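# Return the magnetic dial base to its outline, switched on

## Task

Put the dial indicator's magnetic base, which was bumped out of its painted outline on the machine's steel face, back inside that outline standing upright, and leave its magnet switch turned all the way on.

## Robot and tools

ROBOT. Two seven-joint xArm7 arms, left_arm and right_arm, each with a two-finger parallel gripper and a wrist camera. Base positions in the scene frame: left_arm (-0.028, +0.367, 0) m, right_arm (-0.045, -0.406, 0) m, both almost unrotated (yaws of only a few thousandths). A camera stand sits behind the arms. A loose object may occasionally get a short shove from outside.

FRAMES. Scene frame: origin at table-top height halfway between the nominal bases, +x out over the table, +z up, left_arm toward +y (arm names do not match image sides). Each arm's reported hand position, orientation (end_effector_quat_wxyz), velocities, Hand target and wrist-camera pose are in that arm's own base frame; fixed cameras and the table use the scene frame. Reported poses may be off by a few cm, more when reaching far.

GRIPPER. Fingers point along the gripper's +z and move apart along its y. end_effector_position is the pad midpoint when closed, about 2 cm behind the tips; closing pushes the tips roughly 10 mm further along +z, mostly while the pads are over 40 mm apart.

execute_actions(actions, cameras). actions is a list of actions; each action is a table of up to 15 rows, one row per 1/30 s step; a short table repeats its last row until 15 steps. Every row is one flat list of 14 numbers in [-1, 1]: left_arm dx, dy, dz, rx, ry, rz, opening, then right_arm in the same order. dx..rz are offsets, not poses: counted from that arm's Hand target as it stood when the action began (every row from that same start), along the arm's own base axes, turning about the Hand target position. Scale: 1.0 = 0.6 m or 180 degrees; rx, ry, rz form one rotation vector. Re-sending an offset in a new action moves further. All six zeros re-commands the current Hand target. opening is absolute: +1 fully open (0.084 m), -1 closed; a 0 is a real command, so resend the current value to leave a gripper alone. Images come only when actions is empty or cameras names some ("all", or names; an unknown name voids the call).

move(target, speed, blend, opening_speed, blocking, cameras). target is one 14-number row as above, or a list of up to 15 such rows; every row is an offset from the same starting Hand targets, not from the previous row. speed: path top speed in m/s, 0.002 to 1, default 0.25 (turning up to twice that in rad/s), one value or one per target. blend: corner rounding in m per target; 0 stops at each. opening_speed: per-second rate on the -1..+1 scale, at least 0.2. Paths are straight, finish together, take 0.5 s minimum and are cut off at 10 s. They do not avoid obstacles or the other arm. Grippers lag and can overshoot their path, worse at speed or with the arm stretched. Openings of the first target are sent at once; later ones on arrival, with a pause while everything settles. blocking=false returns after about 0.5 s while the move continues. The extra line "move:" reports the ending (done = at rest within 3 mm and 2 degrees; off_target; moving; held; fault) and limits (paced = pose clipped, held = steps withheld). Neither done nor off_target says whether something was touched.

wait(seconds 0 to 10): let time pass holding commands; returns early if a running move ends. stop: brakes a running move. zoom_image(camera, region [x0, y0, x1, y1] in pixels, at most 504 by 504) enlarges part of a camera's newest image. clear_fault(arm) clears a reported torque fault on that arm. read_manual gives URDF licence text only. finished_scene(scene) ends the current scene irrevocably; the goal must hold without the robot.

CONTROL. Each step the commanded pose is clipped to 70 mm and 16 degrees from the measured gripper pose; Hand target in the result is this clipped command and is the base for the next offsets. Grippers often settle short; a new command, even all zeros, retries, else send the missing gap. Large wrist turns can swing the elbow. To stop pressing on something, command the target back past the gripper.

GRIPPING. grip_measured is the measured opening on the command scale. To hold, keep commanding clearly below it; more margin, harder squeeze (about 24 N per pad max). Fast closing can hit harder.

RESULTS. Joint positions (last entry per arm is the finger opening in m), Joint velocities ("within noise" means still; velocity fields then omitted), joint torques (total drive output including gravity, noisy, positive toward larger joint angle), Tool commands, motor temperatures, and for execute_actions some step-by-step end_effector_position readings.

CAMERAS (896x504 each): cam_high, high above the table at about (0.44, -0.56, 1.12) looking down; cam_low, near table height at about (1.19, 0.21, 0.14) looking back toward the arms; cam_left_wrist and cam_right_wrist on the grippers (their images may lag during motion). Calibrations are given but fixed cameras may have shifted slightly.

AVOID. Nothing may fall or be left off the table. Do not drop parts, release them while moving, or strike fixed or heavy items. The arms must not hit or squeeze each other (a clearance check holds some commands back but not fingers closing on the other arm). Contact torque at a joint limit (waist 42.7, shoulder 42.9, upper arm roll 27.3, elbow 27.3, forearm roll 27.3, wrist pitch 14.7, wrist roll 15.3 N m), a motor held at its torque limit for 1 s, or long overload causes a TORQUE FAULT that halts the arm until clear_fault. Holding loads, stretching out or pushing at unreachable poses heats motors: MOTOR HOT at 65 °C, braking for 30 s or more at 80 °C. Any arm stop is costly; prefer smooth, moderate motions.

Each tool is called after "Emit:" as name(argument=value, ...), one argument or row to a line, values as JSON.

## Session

Emit:
execute_actions(
  actions=[],
)

Emit:
zoom_image(
  camera="cam_high",
  region=[350, 100, 570, 300],
)

Scene clock: 0.00 s.
left_arm: end_effector_position=(+0.1091, -0.3246, +0.3063) grip_measured=+1.00 end_effector_quat_wxyz=(+0.661, -0.629, -0.364, -0.188) | right_arm: end_effector_position=(+0.7944, -0.0837, +0.2979) grip_measured=+1.00 end_effector_quat_wxyz=(-0.334, +0.754, -0.208, +0.526)
Joint positions: left_arm=[-1.283 0.764 -0.009 1.98 0.084 2.73 -2.3 0.084] | right_arm=[-0.356 0.65 0.285 1.766 1.879 0.383 -1.346 0.084]
Joint velocities: within noise
Joint torques (N m): no reading
Motor temperatures (°C): left_arm=[35 36 32 35 28 34 34] | right_arm=[39 31 28 31 31 34 35]
Hand target: left_arm +0.1091, -0.3246, +0.3063; +0.661, -0.629, -0.364, -0.188 | right_arm +0.7944, -0.0837, +0.2979; -0.334, +0.754, -0.208, +0.526
Tool commands: left_gripper/opening=+1.0 right_gripper/opening=+1.0
camera_calibration:
cam_left_wrist: T_world_to_cam=[[0.701128, 0.146812, -0.697758, 0.216303], [-0.666998, -0.210889, -0.714591, 0.293102], [-0.25206, 0.966422, -0.0499368, 0.481706], [0, 0, 0, 1]] pos_world=[0.165261, -0.435475, 0.38443]
cam_right_wrist: T_world_to_cam=[[0.03953, -0.684297, -0.728131, 0.161618], [-0.345203, 0.674481, -0.652618, 0.594359], [0.937695, 0.277151, -0.209559, -0.529787], [0, 0, 0, 1]] pos_world=[0.695565, -0.143457, 0.394546]

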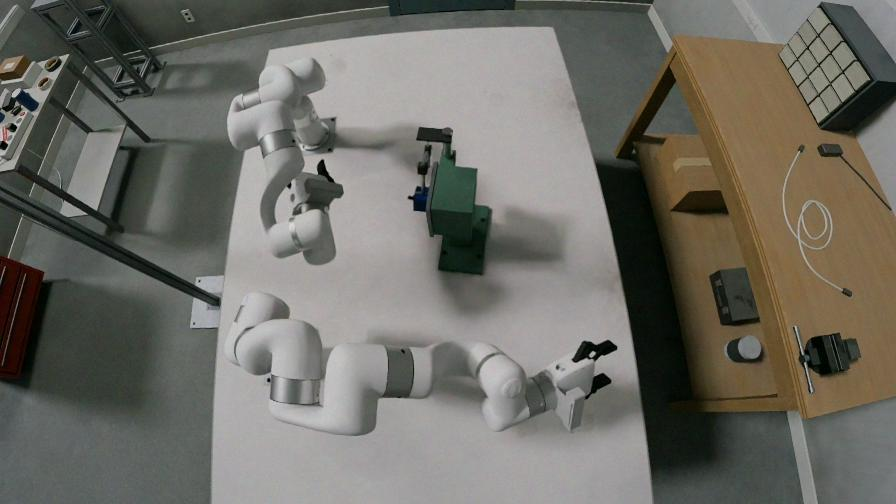

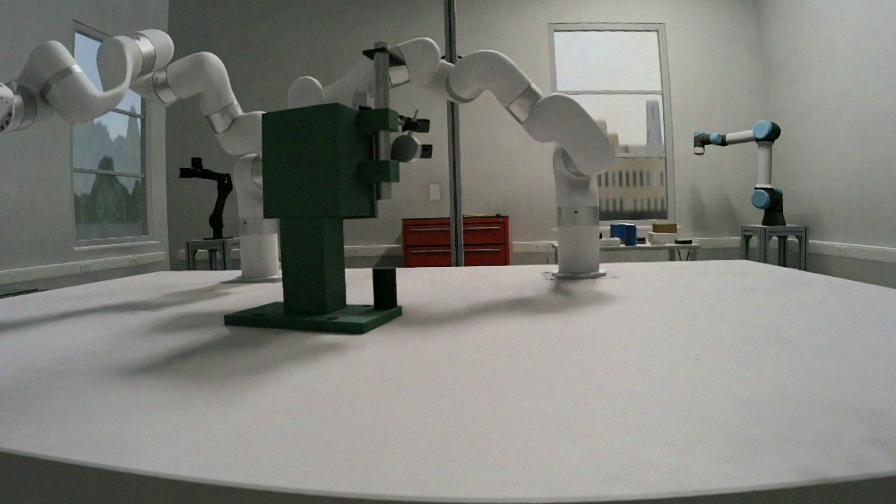

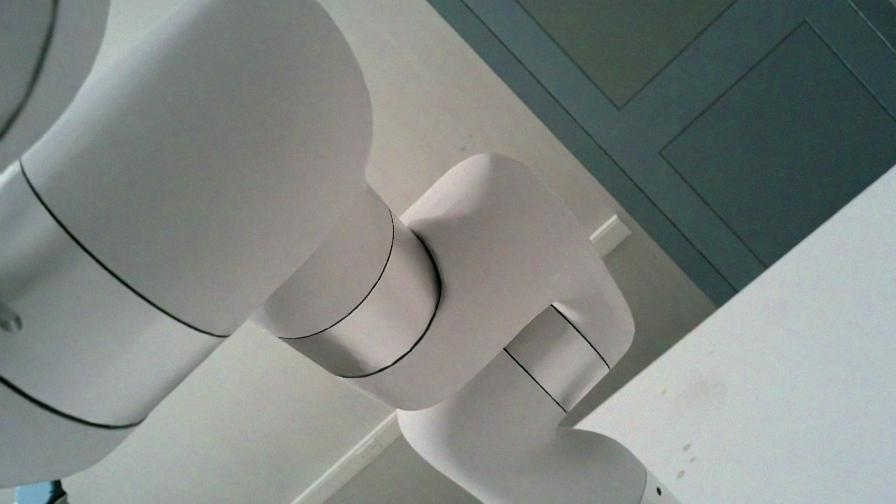

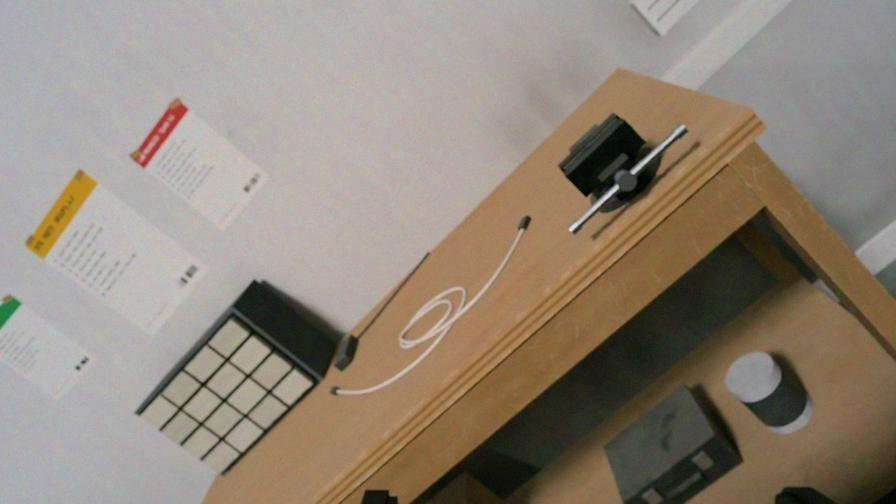

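Scaled by 2.291.

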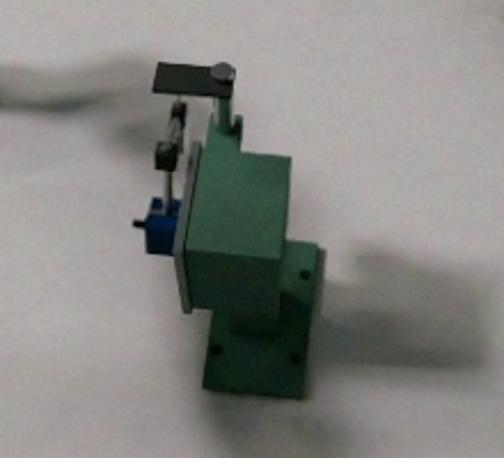

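Emit:
move(
  target=[
    [0.135, -0.083, -0.177, -0.1844, -0.2226, -0.5987, 1, -0.8337, 0.24, 0.037, 0, 0, 0, 1],
    [0.135, -0.083, -0.177, -0.1844, -0.2226, -0.5987, 1, -0.770, 0.508, -0.080, -0.5797, -0.5342, 0.2012, 0.52],
  ],
  speed=0.4,
  blend=[0.05, 0],
  cameras=["cam_right_wrist", "cam_left_wrist", "cam_high"],
)

Scene clock: 5.10 s.
left_arm: end_effector_position=(+0.1894, -0.3740, +0.2010) grip_measured=+1.00 end_effector_quat_wxyz=(+0.064, +0.707, -0.066, +0.702) | right_arm: end_effector_position=(+0.3661, +0.0421, +0.3139) grip_measured=+1.00 end_effector_quat_wxyz=(-0.337, +0.747, -0.205, +0.534)
Joint positions: left_arm=[-1.433 0.131 -0.313 0.554 1.595 1.596 -2.709 0.084] | right_arm=[-0.171 -1.091 0.341 0.128 2.194 0.432 -1.159 0.084]
Joint torques (N m): left_arm=[5.75 -15.54 2.23 10.53 4.07 3.46 -2.34] | right_arm=[-5.03 5.89 1.09 14.63 1.63 2.42 -1.62]
Hand target: left_arm +0.1894, -0.3740, +0.2010; +0.064, +0.706, -0.066, +0.702 (not the last commanded pose) | right_arm +0.3661, +0.0421, +0.3139; -0.337, +0.747, -0.205, +0.534 (not the last commanded pose)
Tool commands: left_gripper/opening=+1.0 right_gripper/opening=+1.0
Off the commanded pose: left_arm 0.001 m, 1 deg | right_arm 0.193 m, 146 deg.
move: held (right_arm; a check stopped the path); path passed 0 of 2 targets; target 2's new opening was not sent; limits=held
pose unreachable (right arm): on one or more control steps of this call, first in action 0 (counted from 0), this arm could not follow its commanded pose, so it was not sent that pose on those steps. It may still have moved: this result reports where it is.
cause: moving toward the commanded pose would bring two parts of the arm too close to each other (joints 2 (shoulder) to 5 (forearm roll) lie between them).
camera_calibration:
cam_left_wrist: T_world_to_cam=[[-0.173653, -0.984778, -0.00756848, -0.302518], [-0.00594388, 0.00873316, -0.999944, 0.27529], [0.984789, -0.173598, -0.00736994, -0.124755], [0, 0, 0, 1]] pos_world=[0.0719611, -0.321974, 0.272065]
cam_right_wrist: T_world_to_cam=[[0.055573, -0.681337, -0.729857, 0.27084], [-0.330268, 0.677294, -0.657416, 0.367987], [0.94225, 0.277583, -0.187385, -0.168387], [0, 0, 0, 1]] pos_world=[0.265146, -0.0179608, 0.408042]
Images, in order (width x height): cam_high 896x504, cam_left_wrist 896x504, cam_right_wrist 896x504.

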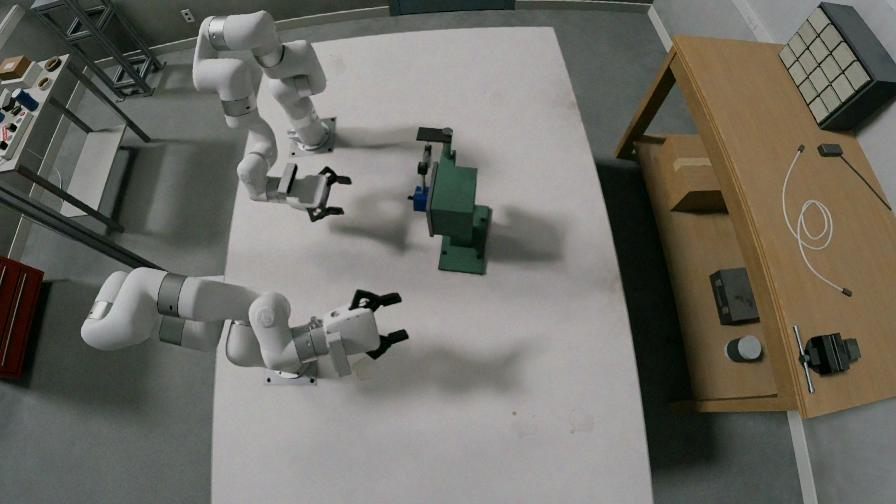

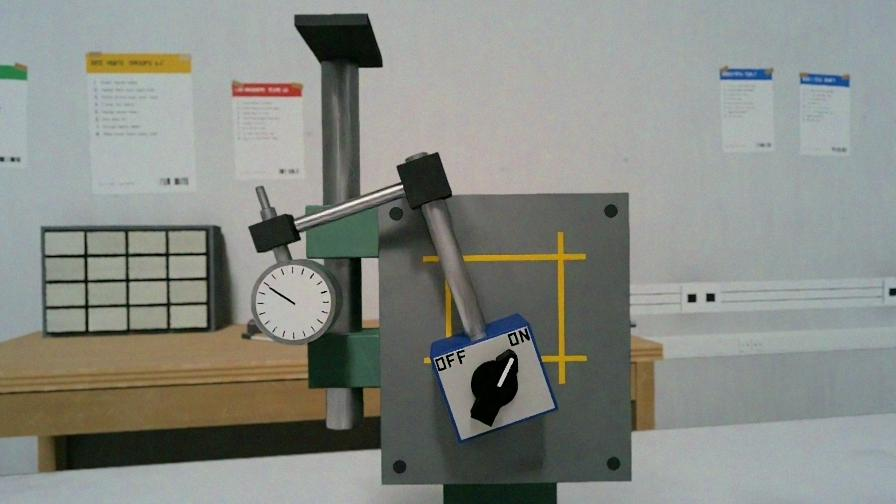

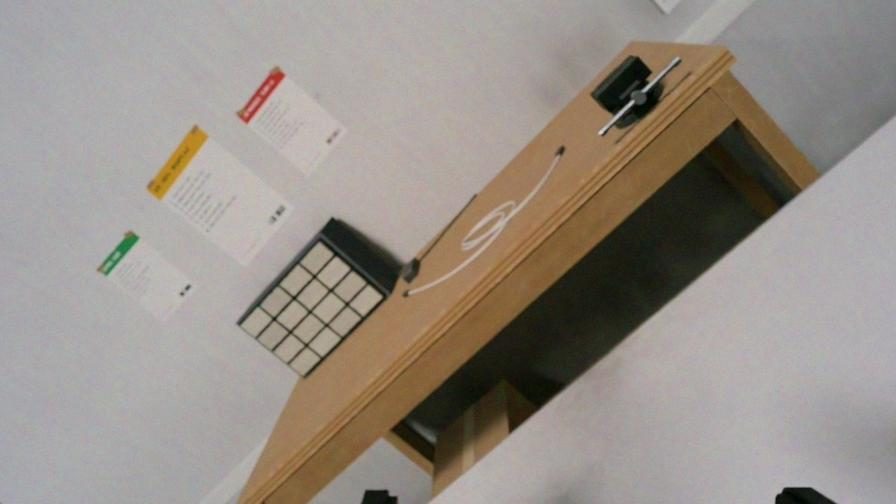

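Emit:
zoom_image(
  camera="cam_left_wrist",
  region=[370, 180, 650, 500],
)

Scaled by 1.575.

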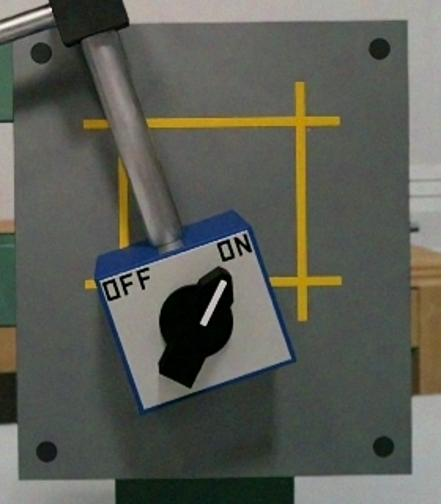

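Emit:
zoom_image(
  camera="cam_left_wrist",
  region=[360, 180, 420, 220],
)

Emit:
zoom_image(
  camera="cam_left_wrist",
  region=[590, 180, 650, 220],
)

Emit:
zoom_image(
  camera="cam_left_wrist",
  region=[360, 455, 420, 495],
)

Emit:
zoom_image(
  camera="cam_left_wrist",
  region=[590, 455, 650, 495],
)

Scaled by 8.400.

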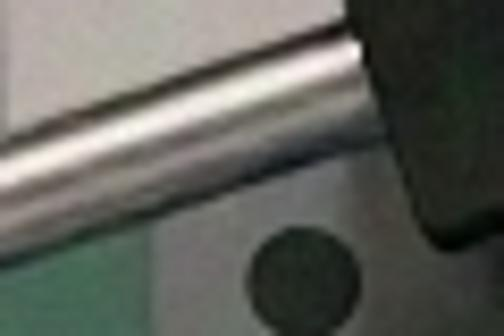

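Scaled by 8.400.

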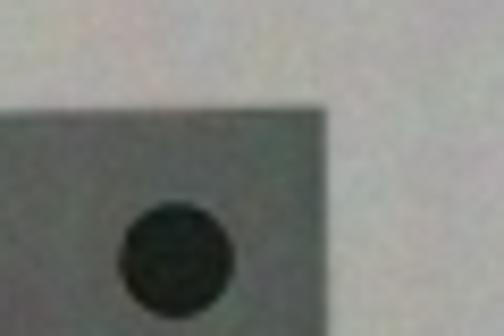

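Scaled by 8.400.

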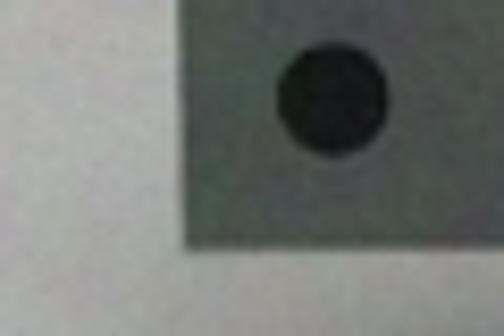

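Scaled by 8.400.

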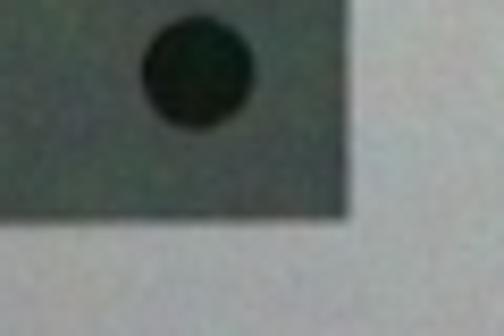

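Emit:
move(
  target=[0.1743, -0.0153, 0.0110, 0.1483, -0.0279, 0.0028, -0.35, 0.0127, 0.3818, -0.1145, -0.6342, -0.5166, 0.3126, 0.52],
  speed=0.35,
  cameras=["cam_right_wrist", "cam_left_wrist", "cam_high"],
)

Scene clock: 11.27 s.
left_arm: end_effector_position=(+0.2038, -0.3752, +0.2019) grip_measured=-0.37 end_effector_quat_wxyz=(+0.040, +0.704, -0.089, +0.704) | right_arm: end_effector_position=(+0.3664, +0.0587, +0.3091) grip_measured=+0.51 end_effector_quat_wxyz=(-0.311, +0.748, -0.118, +0.574)
Joint positions: left_arm=[-1.408 0.126 -0.29 0.552 1.635 1.574 -2.641 0.028] | right_arm=[-0.233 -1.113 0.425 0.092 2.31 0.56 -1.39 0.066]
Joint torques (N m): left_arm=[5.42 -17.87 2.2 10.74 3.82 0.21 1.99] | right_arm=[4.91 6.5 -8.12 14.34 -2.43 -0.88 1.43]
Hand target: left_arm +0.2039, -0.3752, +0.2019; +0.040, +0.704, -0.089, +0.704 (not the last commanded pose) | right_arm +0.3664, +0.0587, +0.3091; -0.311, +0.748, -0.118, +0.574 (not the last commanded pose)
Off the commanded pose: left_arm 0.091 m, 23 deg | right_arm 0.222 m, 146 deg.
move: held (right_arm; a check stopped the path), off_target (left_arm; braked when a check withheld steps of right_arm); limits=held
pose unreachable (right arm): on one or more control steps of this call, first in action 0 (counted from 0), this arm could not follow its commanded pose, so it was not sent that pose on those steps. It may still have moved: this result reports where it is.
cause: moving toward the commanded pose would bring two parts of the arm too close to each other (joints 2 (shoulder) to 5 (forearm roll) lie between them).
camera_calibration:
cam_left_wrist: T_world_to_cam=[[-0.171948, -0.982401, -0.072957, -0.28747], [0.00638919, 0.0729464, -0.997315, 0.297367], [0.985085, -0.171953, -0.00626627, -0.138845], [0, 0, 0, 1]] pos_world=[0.0854439, -0.327977, 0.274726]
cam_right_wrist: T_world_to_cam=[[0.182053, -0.772244, -0.608684, 0.200189], [-0.300509, 0.545715, -0.782234, 0.389064], [0.936243, 0.325323, -0.132718, -0.19168], [0, 0, 0, 1]] pos_world=[0.259932, 0.00463444, 0.400751]
Images, in order (width x height): cam_high 896x504, cam_left_wrist 896x504, cam_right_wrist 896x504.

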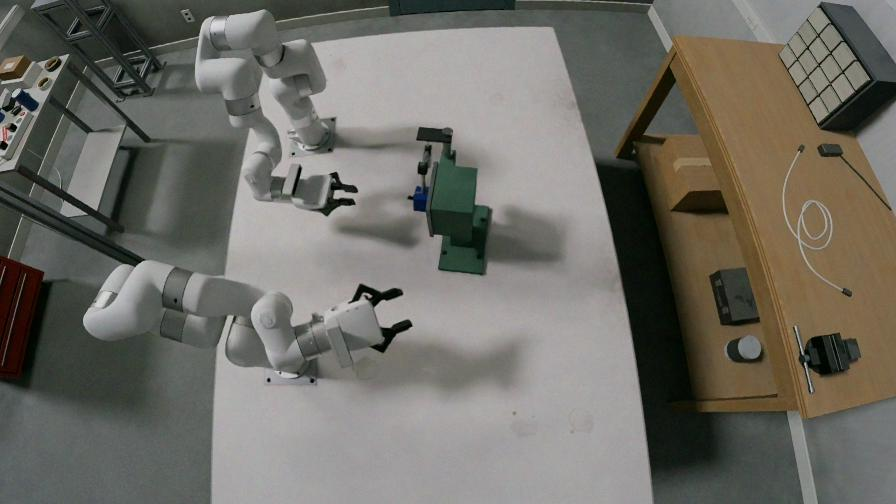

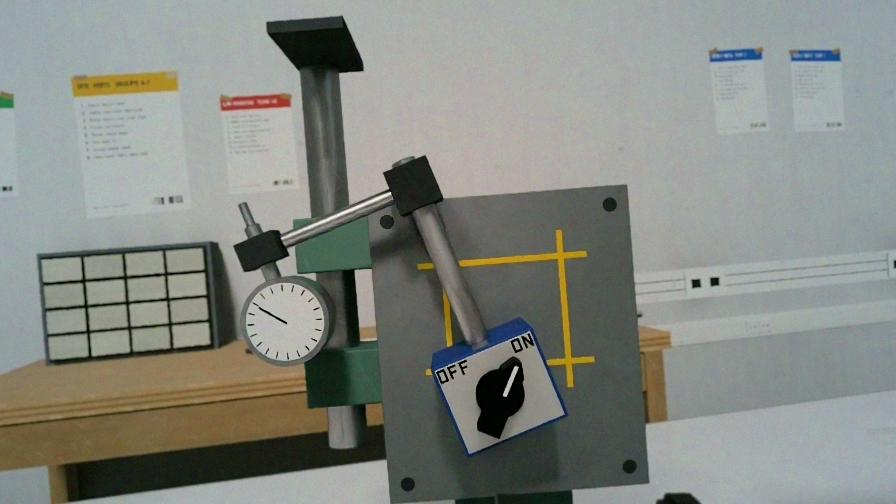

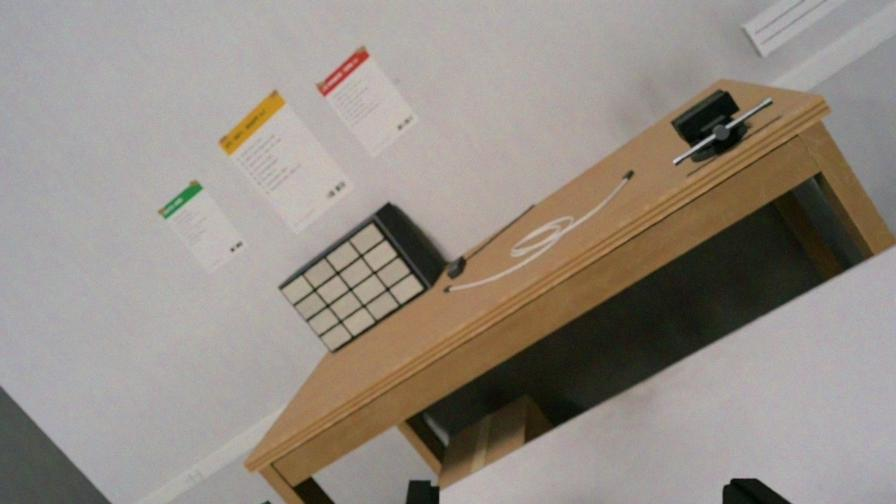

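Emit:
move(
  target=[
    [0.1502, -0.0133, 0.0095, 0.1277, -0.0240, 0.0024, -0.35, 0.0893, 0.1522, 0.0015, 0, 0, 0, 0.52],
    [0.1502, -0.0133, 0.0095, 0.1277, -0.0240, 0.0024, -0.35, 0.0893, 0.1522, 0.0015, -0.5853, -0.4813, 0.2935, 0.52],
    [0.1502, -0.0133, 0.0095, 0.1277, -0.0240, 0.0024, -0.35, 0.0122, 0.3542, -0.1065, -0.5853, -0.4813, 0.2935, 0.52],
  ],
  speed=0.4,
  blend=[0.03, 0.03, 0],
  cameras=["cam_right_wrist", "cam_left_wrist", "cam_high"],
)

Scene clock: 17.47 s.
left_arm: end_effector_position=(+0.2940, -0.3832, +0.2076) grip_measured=-0.37 end_effector_quat_wxyz=(-0.107, +0.671, -0.226, +0.698) | right_arm: end_effector_position=(+0.3737, +0.2711, +0.2452) grip_measured=+0.51 end_effector_quat_wxyz=(+0.160, +0.148, +0.796, +0.565)
Joint positions: left_arm=[-1.262 0.137 -0.143 0.594 1.883 1.437 -2.225 0.028] | right_arm=[-0.957 -1.134 1.191 0.344 2.292 1.631 -3.56 0.066]
Joint torques (N m): left_arm=[5.79 -10.18 2.48 17.14 3.96 0.18 1.97] | right_arm=[4.55 2.53 -15.11 5.59 3.96 -1.68 1.79]
Hand target: left_arm +0.2940, -0.3832, +0.2076; -0.107, +0.671, -0.226, +0.698 | right_arm +0.3737, +0.2712, +0.2452; +0.160, +0.148, +0.796, +0.565
Off the commanded pose: left_arm 0.000 m, 0 deg | right_arm 0.000 m, 0 deg.
move: done
camera_calibration:
cam_left_wrist: T_world_to_cam=[[-0.14428, -0.874623, -0.462838, -0.165368], [0.0764451, 0.456482, -0.886443, 0.406383], [0.98658, -0.163278, 0.000999382, -0.227563], [0, 0, 0, 1]] pos_world=[0.169584, -0.367297, 0.283924]
cam_right_wrist: T_world_to_cam=[[0.0632799, 0.319866, 0.945347, -0.308726], [0.911304, -0.404674, 0.0759236, -0.180284], [0.406843, 0.856694, -0.317103, -0.177155], [0, 0, 0, 1]] pos_world=[0.255903, 0.177562, 0.249365]
Images, in order (width x height): cam_high 896x504, cam_left_wrist 896x504, cam_right_wrist 896x504.

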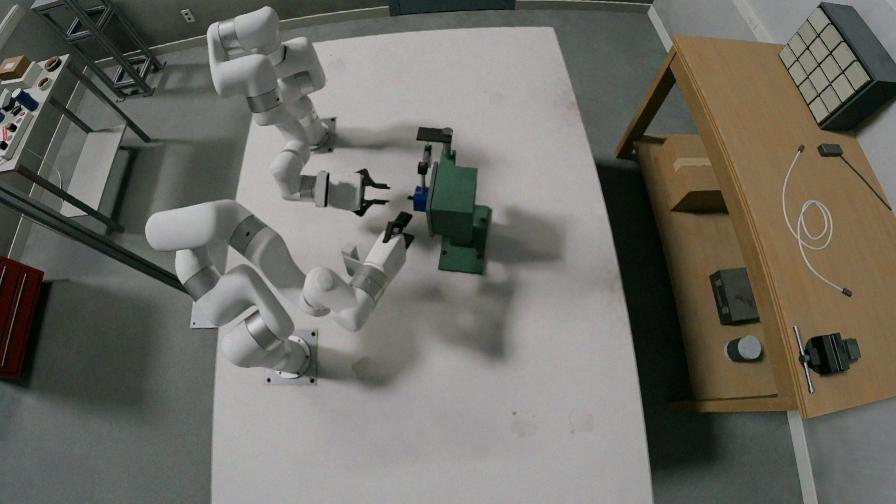

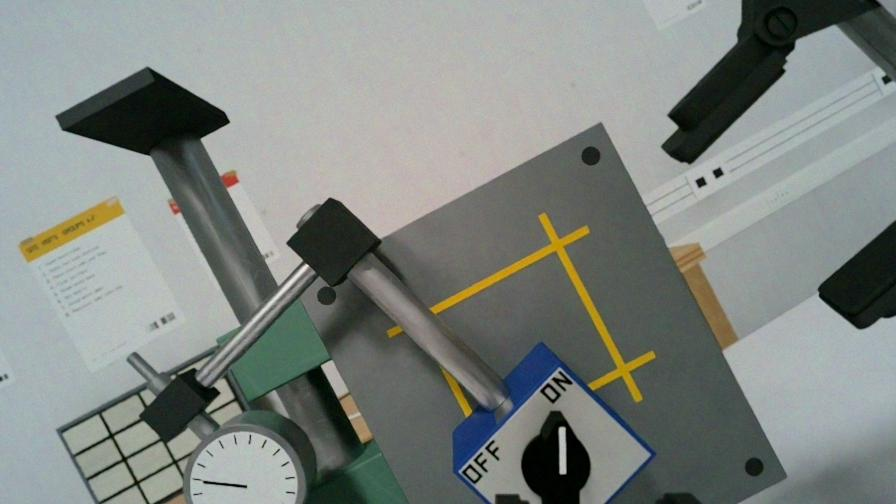

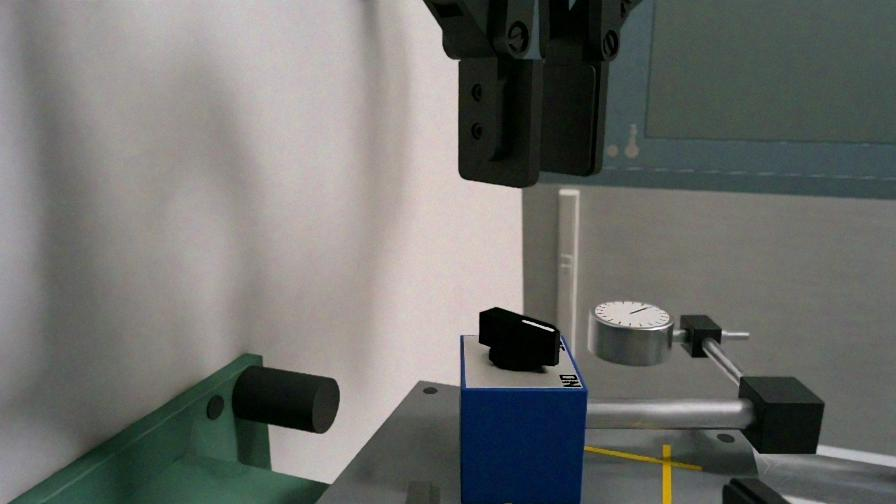

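Emit:
zoom_image(
  camera="cam_right_wrist",
  region=[390, 300, 630, 504],
)

Emit:
zoom_image(
  camera="cam_left_wrist",
  region=[430, 320, 730, 504],
)

Scaled by 2.100.

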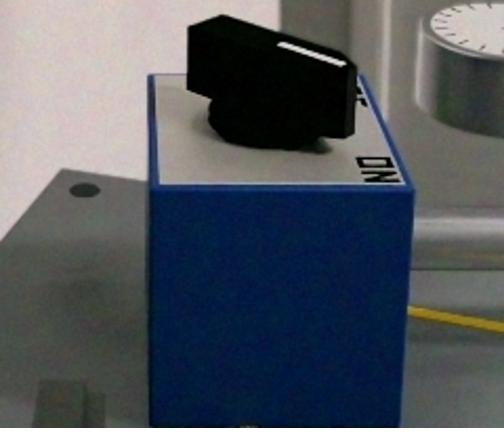

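Scaled by 1.680.

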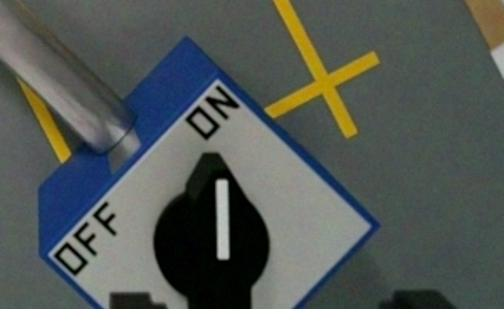

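Emit:
move(
  target=[0.0730, -0.0175, 0.0005, 0, 0, 0, -0.35, -0.0005, -0.0027, -0.0080, 0, 0, 0, 0.52],
  speed=0.15,
  cameras=["cam_right_wrist", "cam_left_wrist"],
)

Emit:
zoom_image(
  camera="cam_right_wrist",
  region=[390, 200, 690, 504],
)

Emit:
zoom_image(
  camera="cam_left_wrist",
  region=[470, 380, 710, 504],
)

Scene clock: 21.17 s.
left_arm: end_effector_position=(+0.3377, -0.3937, +0.2079) grip_measured=-0.37 end_effector_quat_wxyz=(-0.107, +0.671, -0.226, +0.698) | right_arm: end_effector_position=(+0.3734, +0.2696, +0.2404) grip_measured=+0.51 end_effector_quat_wxyz=(+0.160, +0.148, +0.796, +0.565)
Joint positions: left_arm=[-1.198 0.186 -0.082 0.666 1.993 1.372 -2.223 0.028] | right_arm=[-0.963 -1.128 1.204 0.339 2.3 1.635 -3.574 0.066]
Joint torques (N m): left_arm=[5.28 -11.68 2.59 17.55 3.83 0.06 1.16] | right_arm=[-5.09 11.55 -15.04 5.27 3.91 1.9 -1.44]
Hand target: left_arm +0.3378, -0.3937, +0.2079; -0.107, +0.671, -0.226, +0.698 | right_arm +0.3734, +0.2696, +0.2404; +0.160, +0.148, +0.796, +0.565
Off the commanded pose: left_arm 0.000 m, 0 deg | right_arm 0.000 m, 0 deg.
move: done
camera_calibration:
cam_left_wrist: T_world_to_cam=[[-0.144273, -0.874583, -0.462915, -0.16797], [0.076459, 0.456558, -0.886402, 0.408062], [0.98658, -0.163278, 0.00100056, -0.272474], [0, 0, 0, 1]] pos_world=[0.213384, -0.377697, 0.284224]
cam_right_wrist: T_world_to_cam=[[0.0633133, 0.319851, 0.94535, -0.303696], [0.911302, -0.404686, 0.0758887, -0.180242], [0.406843, 0.856694, -0.317102, -0.17727], [0, 0, 0, 1]] pos_world=[0.255603, 0.176062, 0.244565]
Images, in order (width x height): cam_left_wrist 896x504, cam_right_wrist 896x504.

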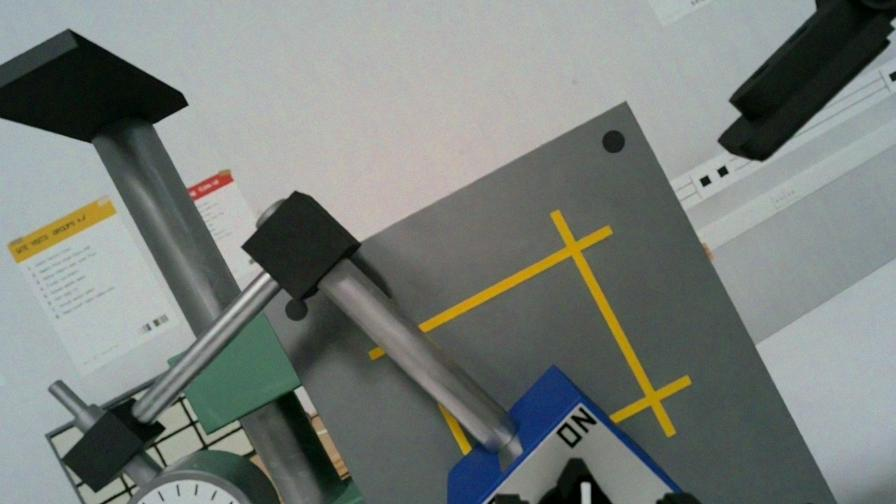

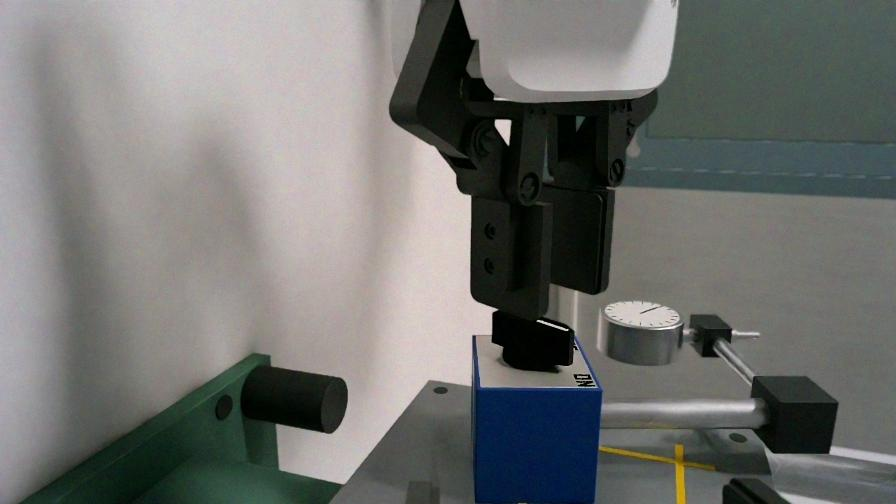

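Scaled by 1.658.

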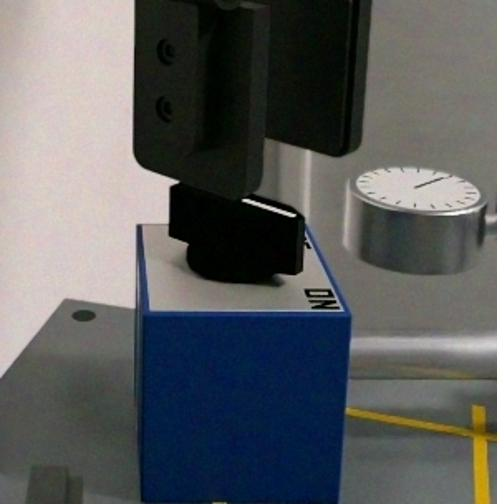

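Scaled by 2.100.

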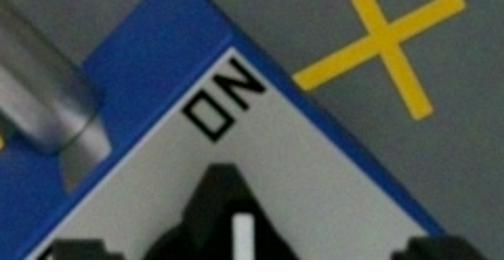

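Emit:
move(
  target=[0.0358, -0.0080, -0.0008, 0, 0, 0, -0.35, 0, 0, 0, 0, 0, 0, 0.52],
  speed=0.12,
  cameras=["cam_right_wrist", "cam_left_wrist"],
)

Emit:
zoom_image(
  camera="cam_right_wrist",
  region=[390, 200, 690, 504],
)

Emit:
zoom_image(
  camera="cam_left_wrist",
  region=[470, 380, 710, 504],
)

Scene clock: 23.00 s.
left_arm: end_effector_position=(+0.3592, -0.3985, +0.2074) grip_measured=-0.37 end_effector_quat_wxyz=(-0.107, +0.671, -0.226, +0.698) | right_arm: end_effector_position=(+0.3734, +0.2696, +0.2404) grip_measured=+0.51 end_effector_quat_wxyz=(+0.160, +0.148, +0.796, +0.565)
Joint positions: left_arm=[-1.169 0.215 -0.056 0.708 2.041 1.34 -2.224 0.028] | right_arm=[-0.963 -1.128 1.204 0.339 2.3 1.635 -3.574 0.066]
Joint torques (N m): left_arm=[5.48 -12.17 2.66 17.91 3.7 0.22 -2.29] | right_arm=[-5.08 11.45 -15.22 5.25 3.77 1.91 -1.52]
Hand target: left_arm +0.3593, -0.3985, +0.2074; -0.107, +0.671, -0.226, +0.698 | right_arm +0.3734, +0.2696, +0.2404; +0.160, +0.148, +0.796, +0.565
Off the commanded pose: left_arm 0.000 m, 0 deg | right_arm 0.000 m, 0 deg.
move: done
camera_calibration:
cam_left_wrist: T_world_to_cam=[[-0.14428, -0.874623, -0.462838, -0.169301], [0.0764451, 0.456482, -0.886443, 0.408248], [0.98658, -0.163278, 0.000999382, -0.29437], [0, 0, 0, 1]] pos_world=[0.234784, -0.382497, 0.283824]
cam_right_wrist: T_world_to_cam=[[0.0633133, 0.319851, 0.94535, -0.303696], [0.911302, -0.404686, 0.0758887, -0.180242], [0.406843, 0.856694, -0.317102, -0.17727], [0, 0, 0, 1]] pos_world=[0.255603, 0.176062, 0.244565]
Images, in order (width x height): cam_left_wrist 896x504, cam_right_wrist 896x504.

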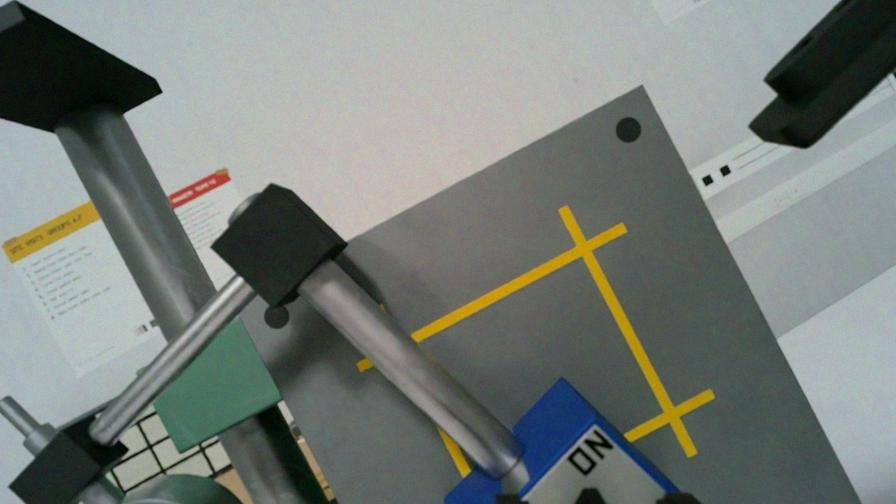

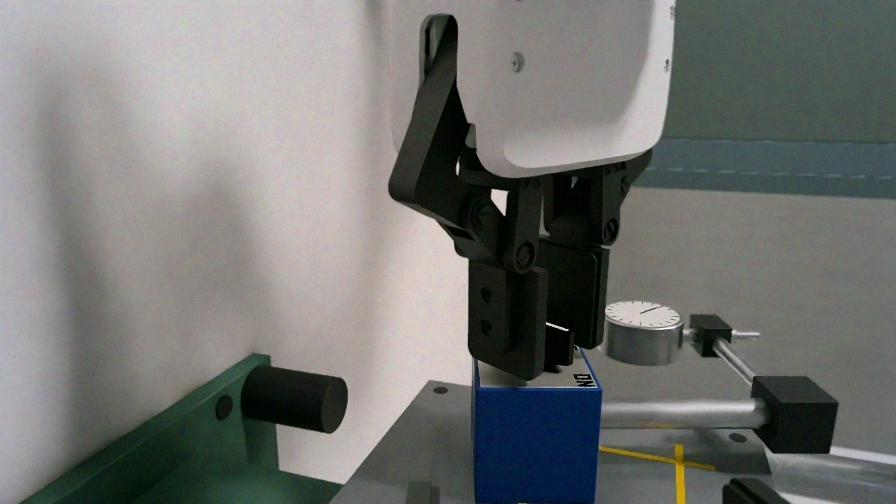

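Scaled by 1.658.

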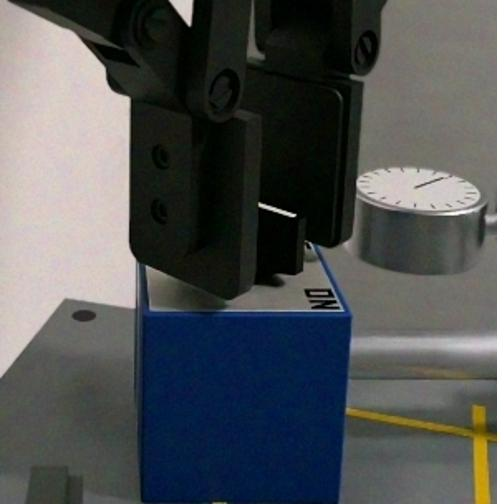

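Scaled by 2.100.

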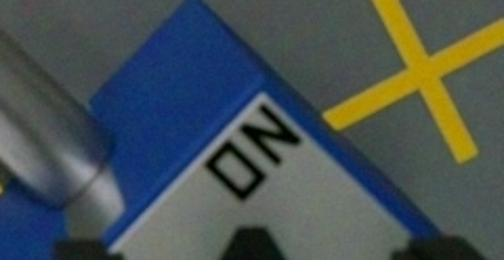

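Emit:
move(
  target=[0, 0, 0, 0, 0, 0, -0.35, 0.0617, 0.1250, -0.0457, 0, 0, 0, 0.52],
  speed=0.12,
  cameras=["cam_right_wrist", "cam_left_wrist"],
)

Emit:
zoom_image(
  camera="cam_left_wrist",
  region=[470, 330, 770, 504],
)

Scene clock: 26.20 s.
left_arm: end_effector_position=(+0.3593, -0.3985, +0.2074) grip_measured=-0.37 end_effector_quat_wxyz=(-0.107, +0.671, -0.226, +0.698) | right_arm: end_effector_position=(+0.4104, +0.3445, +0.2130) grip_measured=+0.51 end_effector_quat_wxyz=(+0.160, +0.148, +0.796, +0.565)
Joint positions: left_arm=[-1.169 0.215 -0.056 0.708 2.041 1.34 -2.224 0.028] | right_arm=[-1.037 -1.093 1.462 0.549 2.496 1.458 -3.565 0.066]
Joint torques (N m): left_arm=[5.66 -12.04 2.69 18 3.86 0.12 -2.32] | right_arm=[-5.05 8.64 -19.2 7.36 3.51 -1.78 -0.68]
Hand target: left_arm +0.3593, -0.3985, +0.2074; -0.107, +0.671, -0.226, +0.698 | right_arm +0.4105, +0.3446, +0.2130; +0.160, +0.148, +0.796, +0.565
Off the commanded pose: left_arm 0.000 m, 0 deg | right_arm 0.000 m, 0 deg.
move: done
camera_calibration:
cam_left_wrist: T_world_to_cam=[[-0.14428, -0.874623, -0.462838, -0.169374], [0.0764451, 0.456482, -0.886443, 0.408286], [0.98658, -0.163278, 0.000999382, -0.294485], [0, 0, 0, 1]] pos_world=[0.234884, -0.382597, 0.283824]
cam_right_wrist: T_world_to_cam=[[0.0636464, 0.3196, 0.945413, -0.304135], [0.911274, -0.40482, 0.0755025, -0.181352], [0.406852, 0.856724, -0.317009, -0.265168], [0, 0, 0, 1]] pos_world=[0.292503, 0.250963, 0.217165]
Images, in order (width x height): cam_left_wrist 896x504, cam_right_wrist 896x504.

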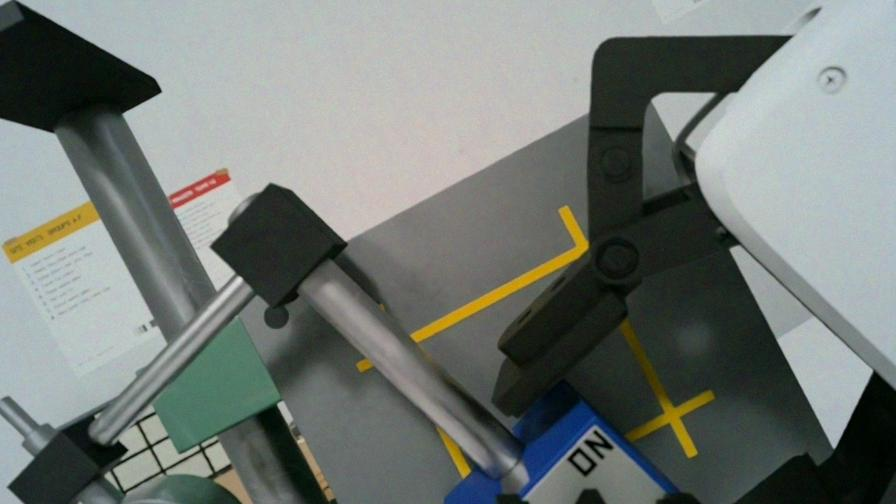

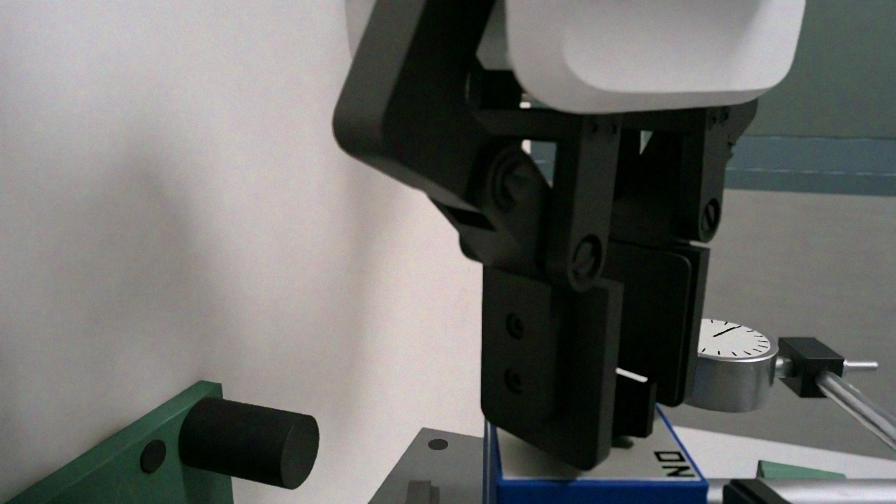

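Scaled by 1.680.

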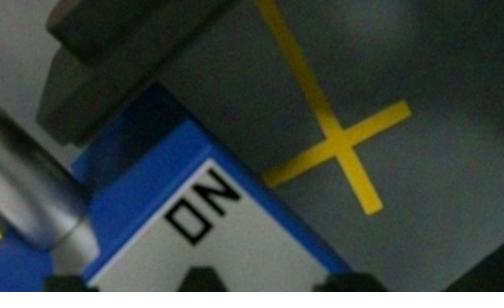

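Emit:
move(
  target=[
    [0, 0, 0, 0, 0, 0, -0.35, 0, 0, 0, 0, 0, 0, -0.3],
    [0, 0, 0, 0, 0, 0, -0.82, 0, 0, 0, 0, 0, 0, -1],
  ],
  opening_speed=0.6,
  cameras=["cam_right_wrist", "cam_left_wrist"],
)

Emit:
zoom_image(
  camera="cam_left_wrist",
  region=[470, 330, 770, 504],
)

Scene clock: 29.50 s.
left_arm: end_effector_position=(+0.3592, -0.3985, +0.2074) grip_measured=-0.78 end_effector_quat_wxyz=(-0.107, +0.671, -0.226, +0.698) | right_arm: end_effector_position=(+0.4105, +0.3446, +0.2130) grip_measured=+0.00 end_effector_quat_wxyz=(+0.160, +0.148, +0.796, +0.565)
Joint positions: left_arm=[-1.169 0.215 -0.056 0.708 2.041 1.34 -2.224 0.01] | right_arm=[-1.037 -1.093 1.462 0.549 2.496 1.458 -3.565 0.044]
Joint torques (N m): left_arm=[6.48 -16.62 5.81 23.74 -0.91 3.46 -1.28] | right_arm=[-6.35 2.83 0.64 0 -5.68 -5.31 1.25]
Hand target: left_arm +0.3593, -0.3985, +0.2074; -0.107, +0.671, -0.226, +0.698 | right_arm +0.4105, +0.3446, +0.2130; +0.160, +0.148, +0.796, +0.565
Off the commanded pose: left_arm 0.000 m, 0 deg | right_arm 0.000 m, 0 deg.
move: done
camera_calibration:
cam_left_wrist: T_world_to_cam=[[-0.144421, -0.874558, -0.462916, -0.169342], [0.0764242, 0.456564, -0.886402, 0.408222], [0.986561, -0.163393, 0.000900048, -0.294496], [0, 0, 0, 1]] pos_world=[0.234884, -0.382597, 0.283723]
cam_right_wrist: T_world_to_cam=[[0.0633133, 0.319851, 0.94535, -0.304125], [0.911302, -0.404686, 0.0758887, -0.181529], [0.406843, 0.856694, -0.317102, -0.265264], [0, 0, 0, 1]] pos_world=[0.292603, 0.251062, 0.217165]
Images, in order (width x height): cam_left_wrist 896x504, cam_right_wrist 896x504.

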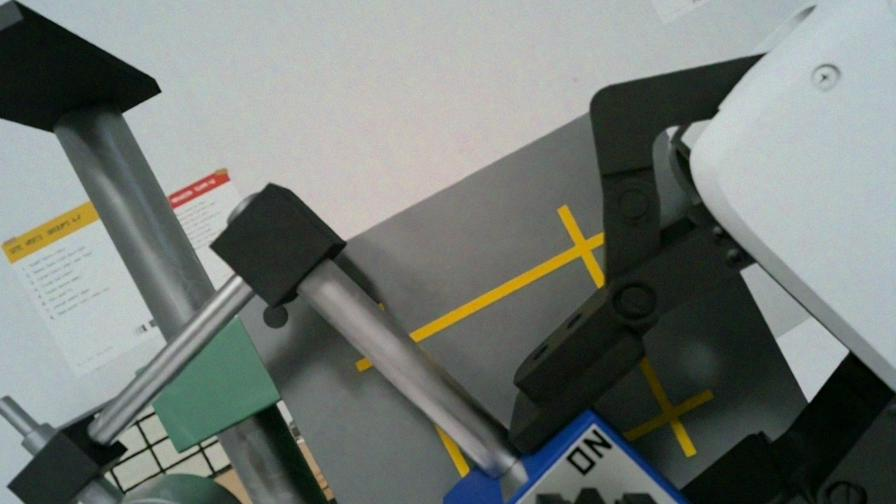

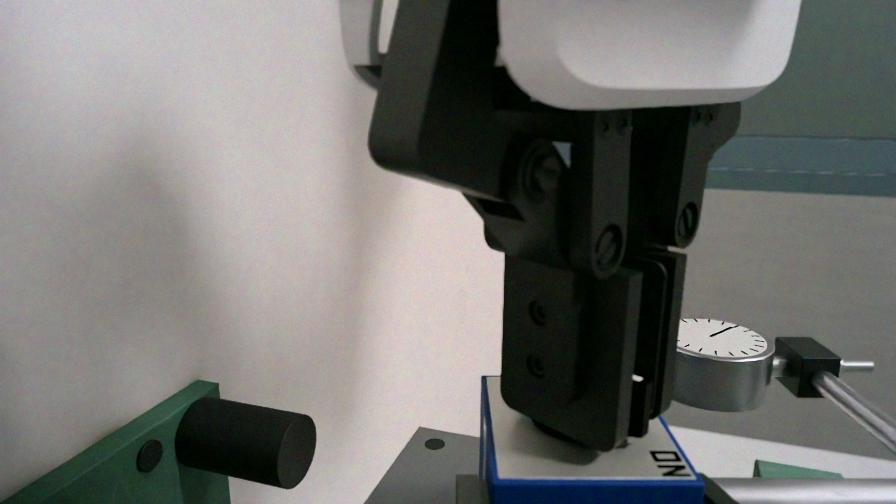

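Scaled by 1.680.

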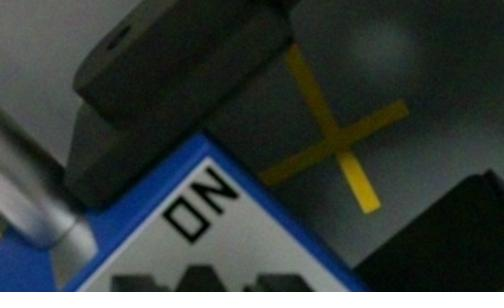

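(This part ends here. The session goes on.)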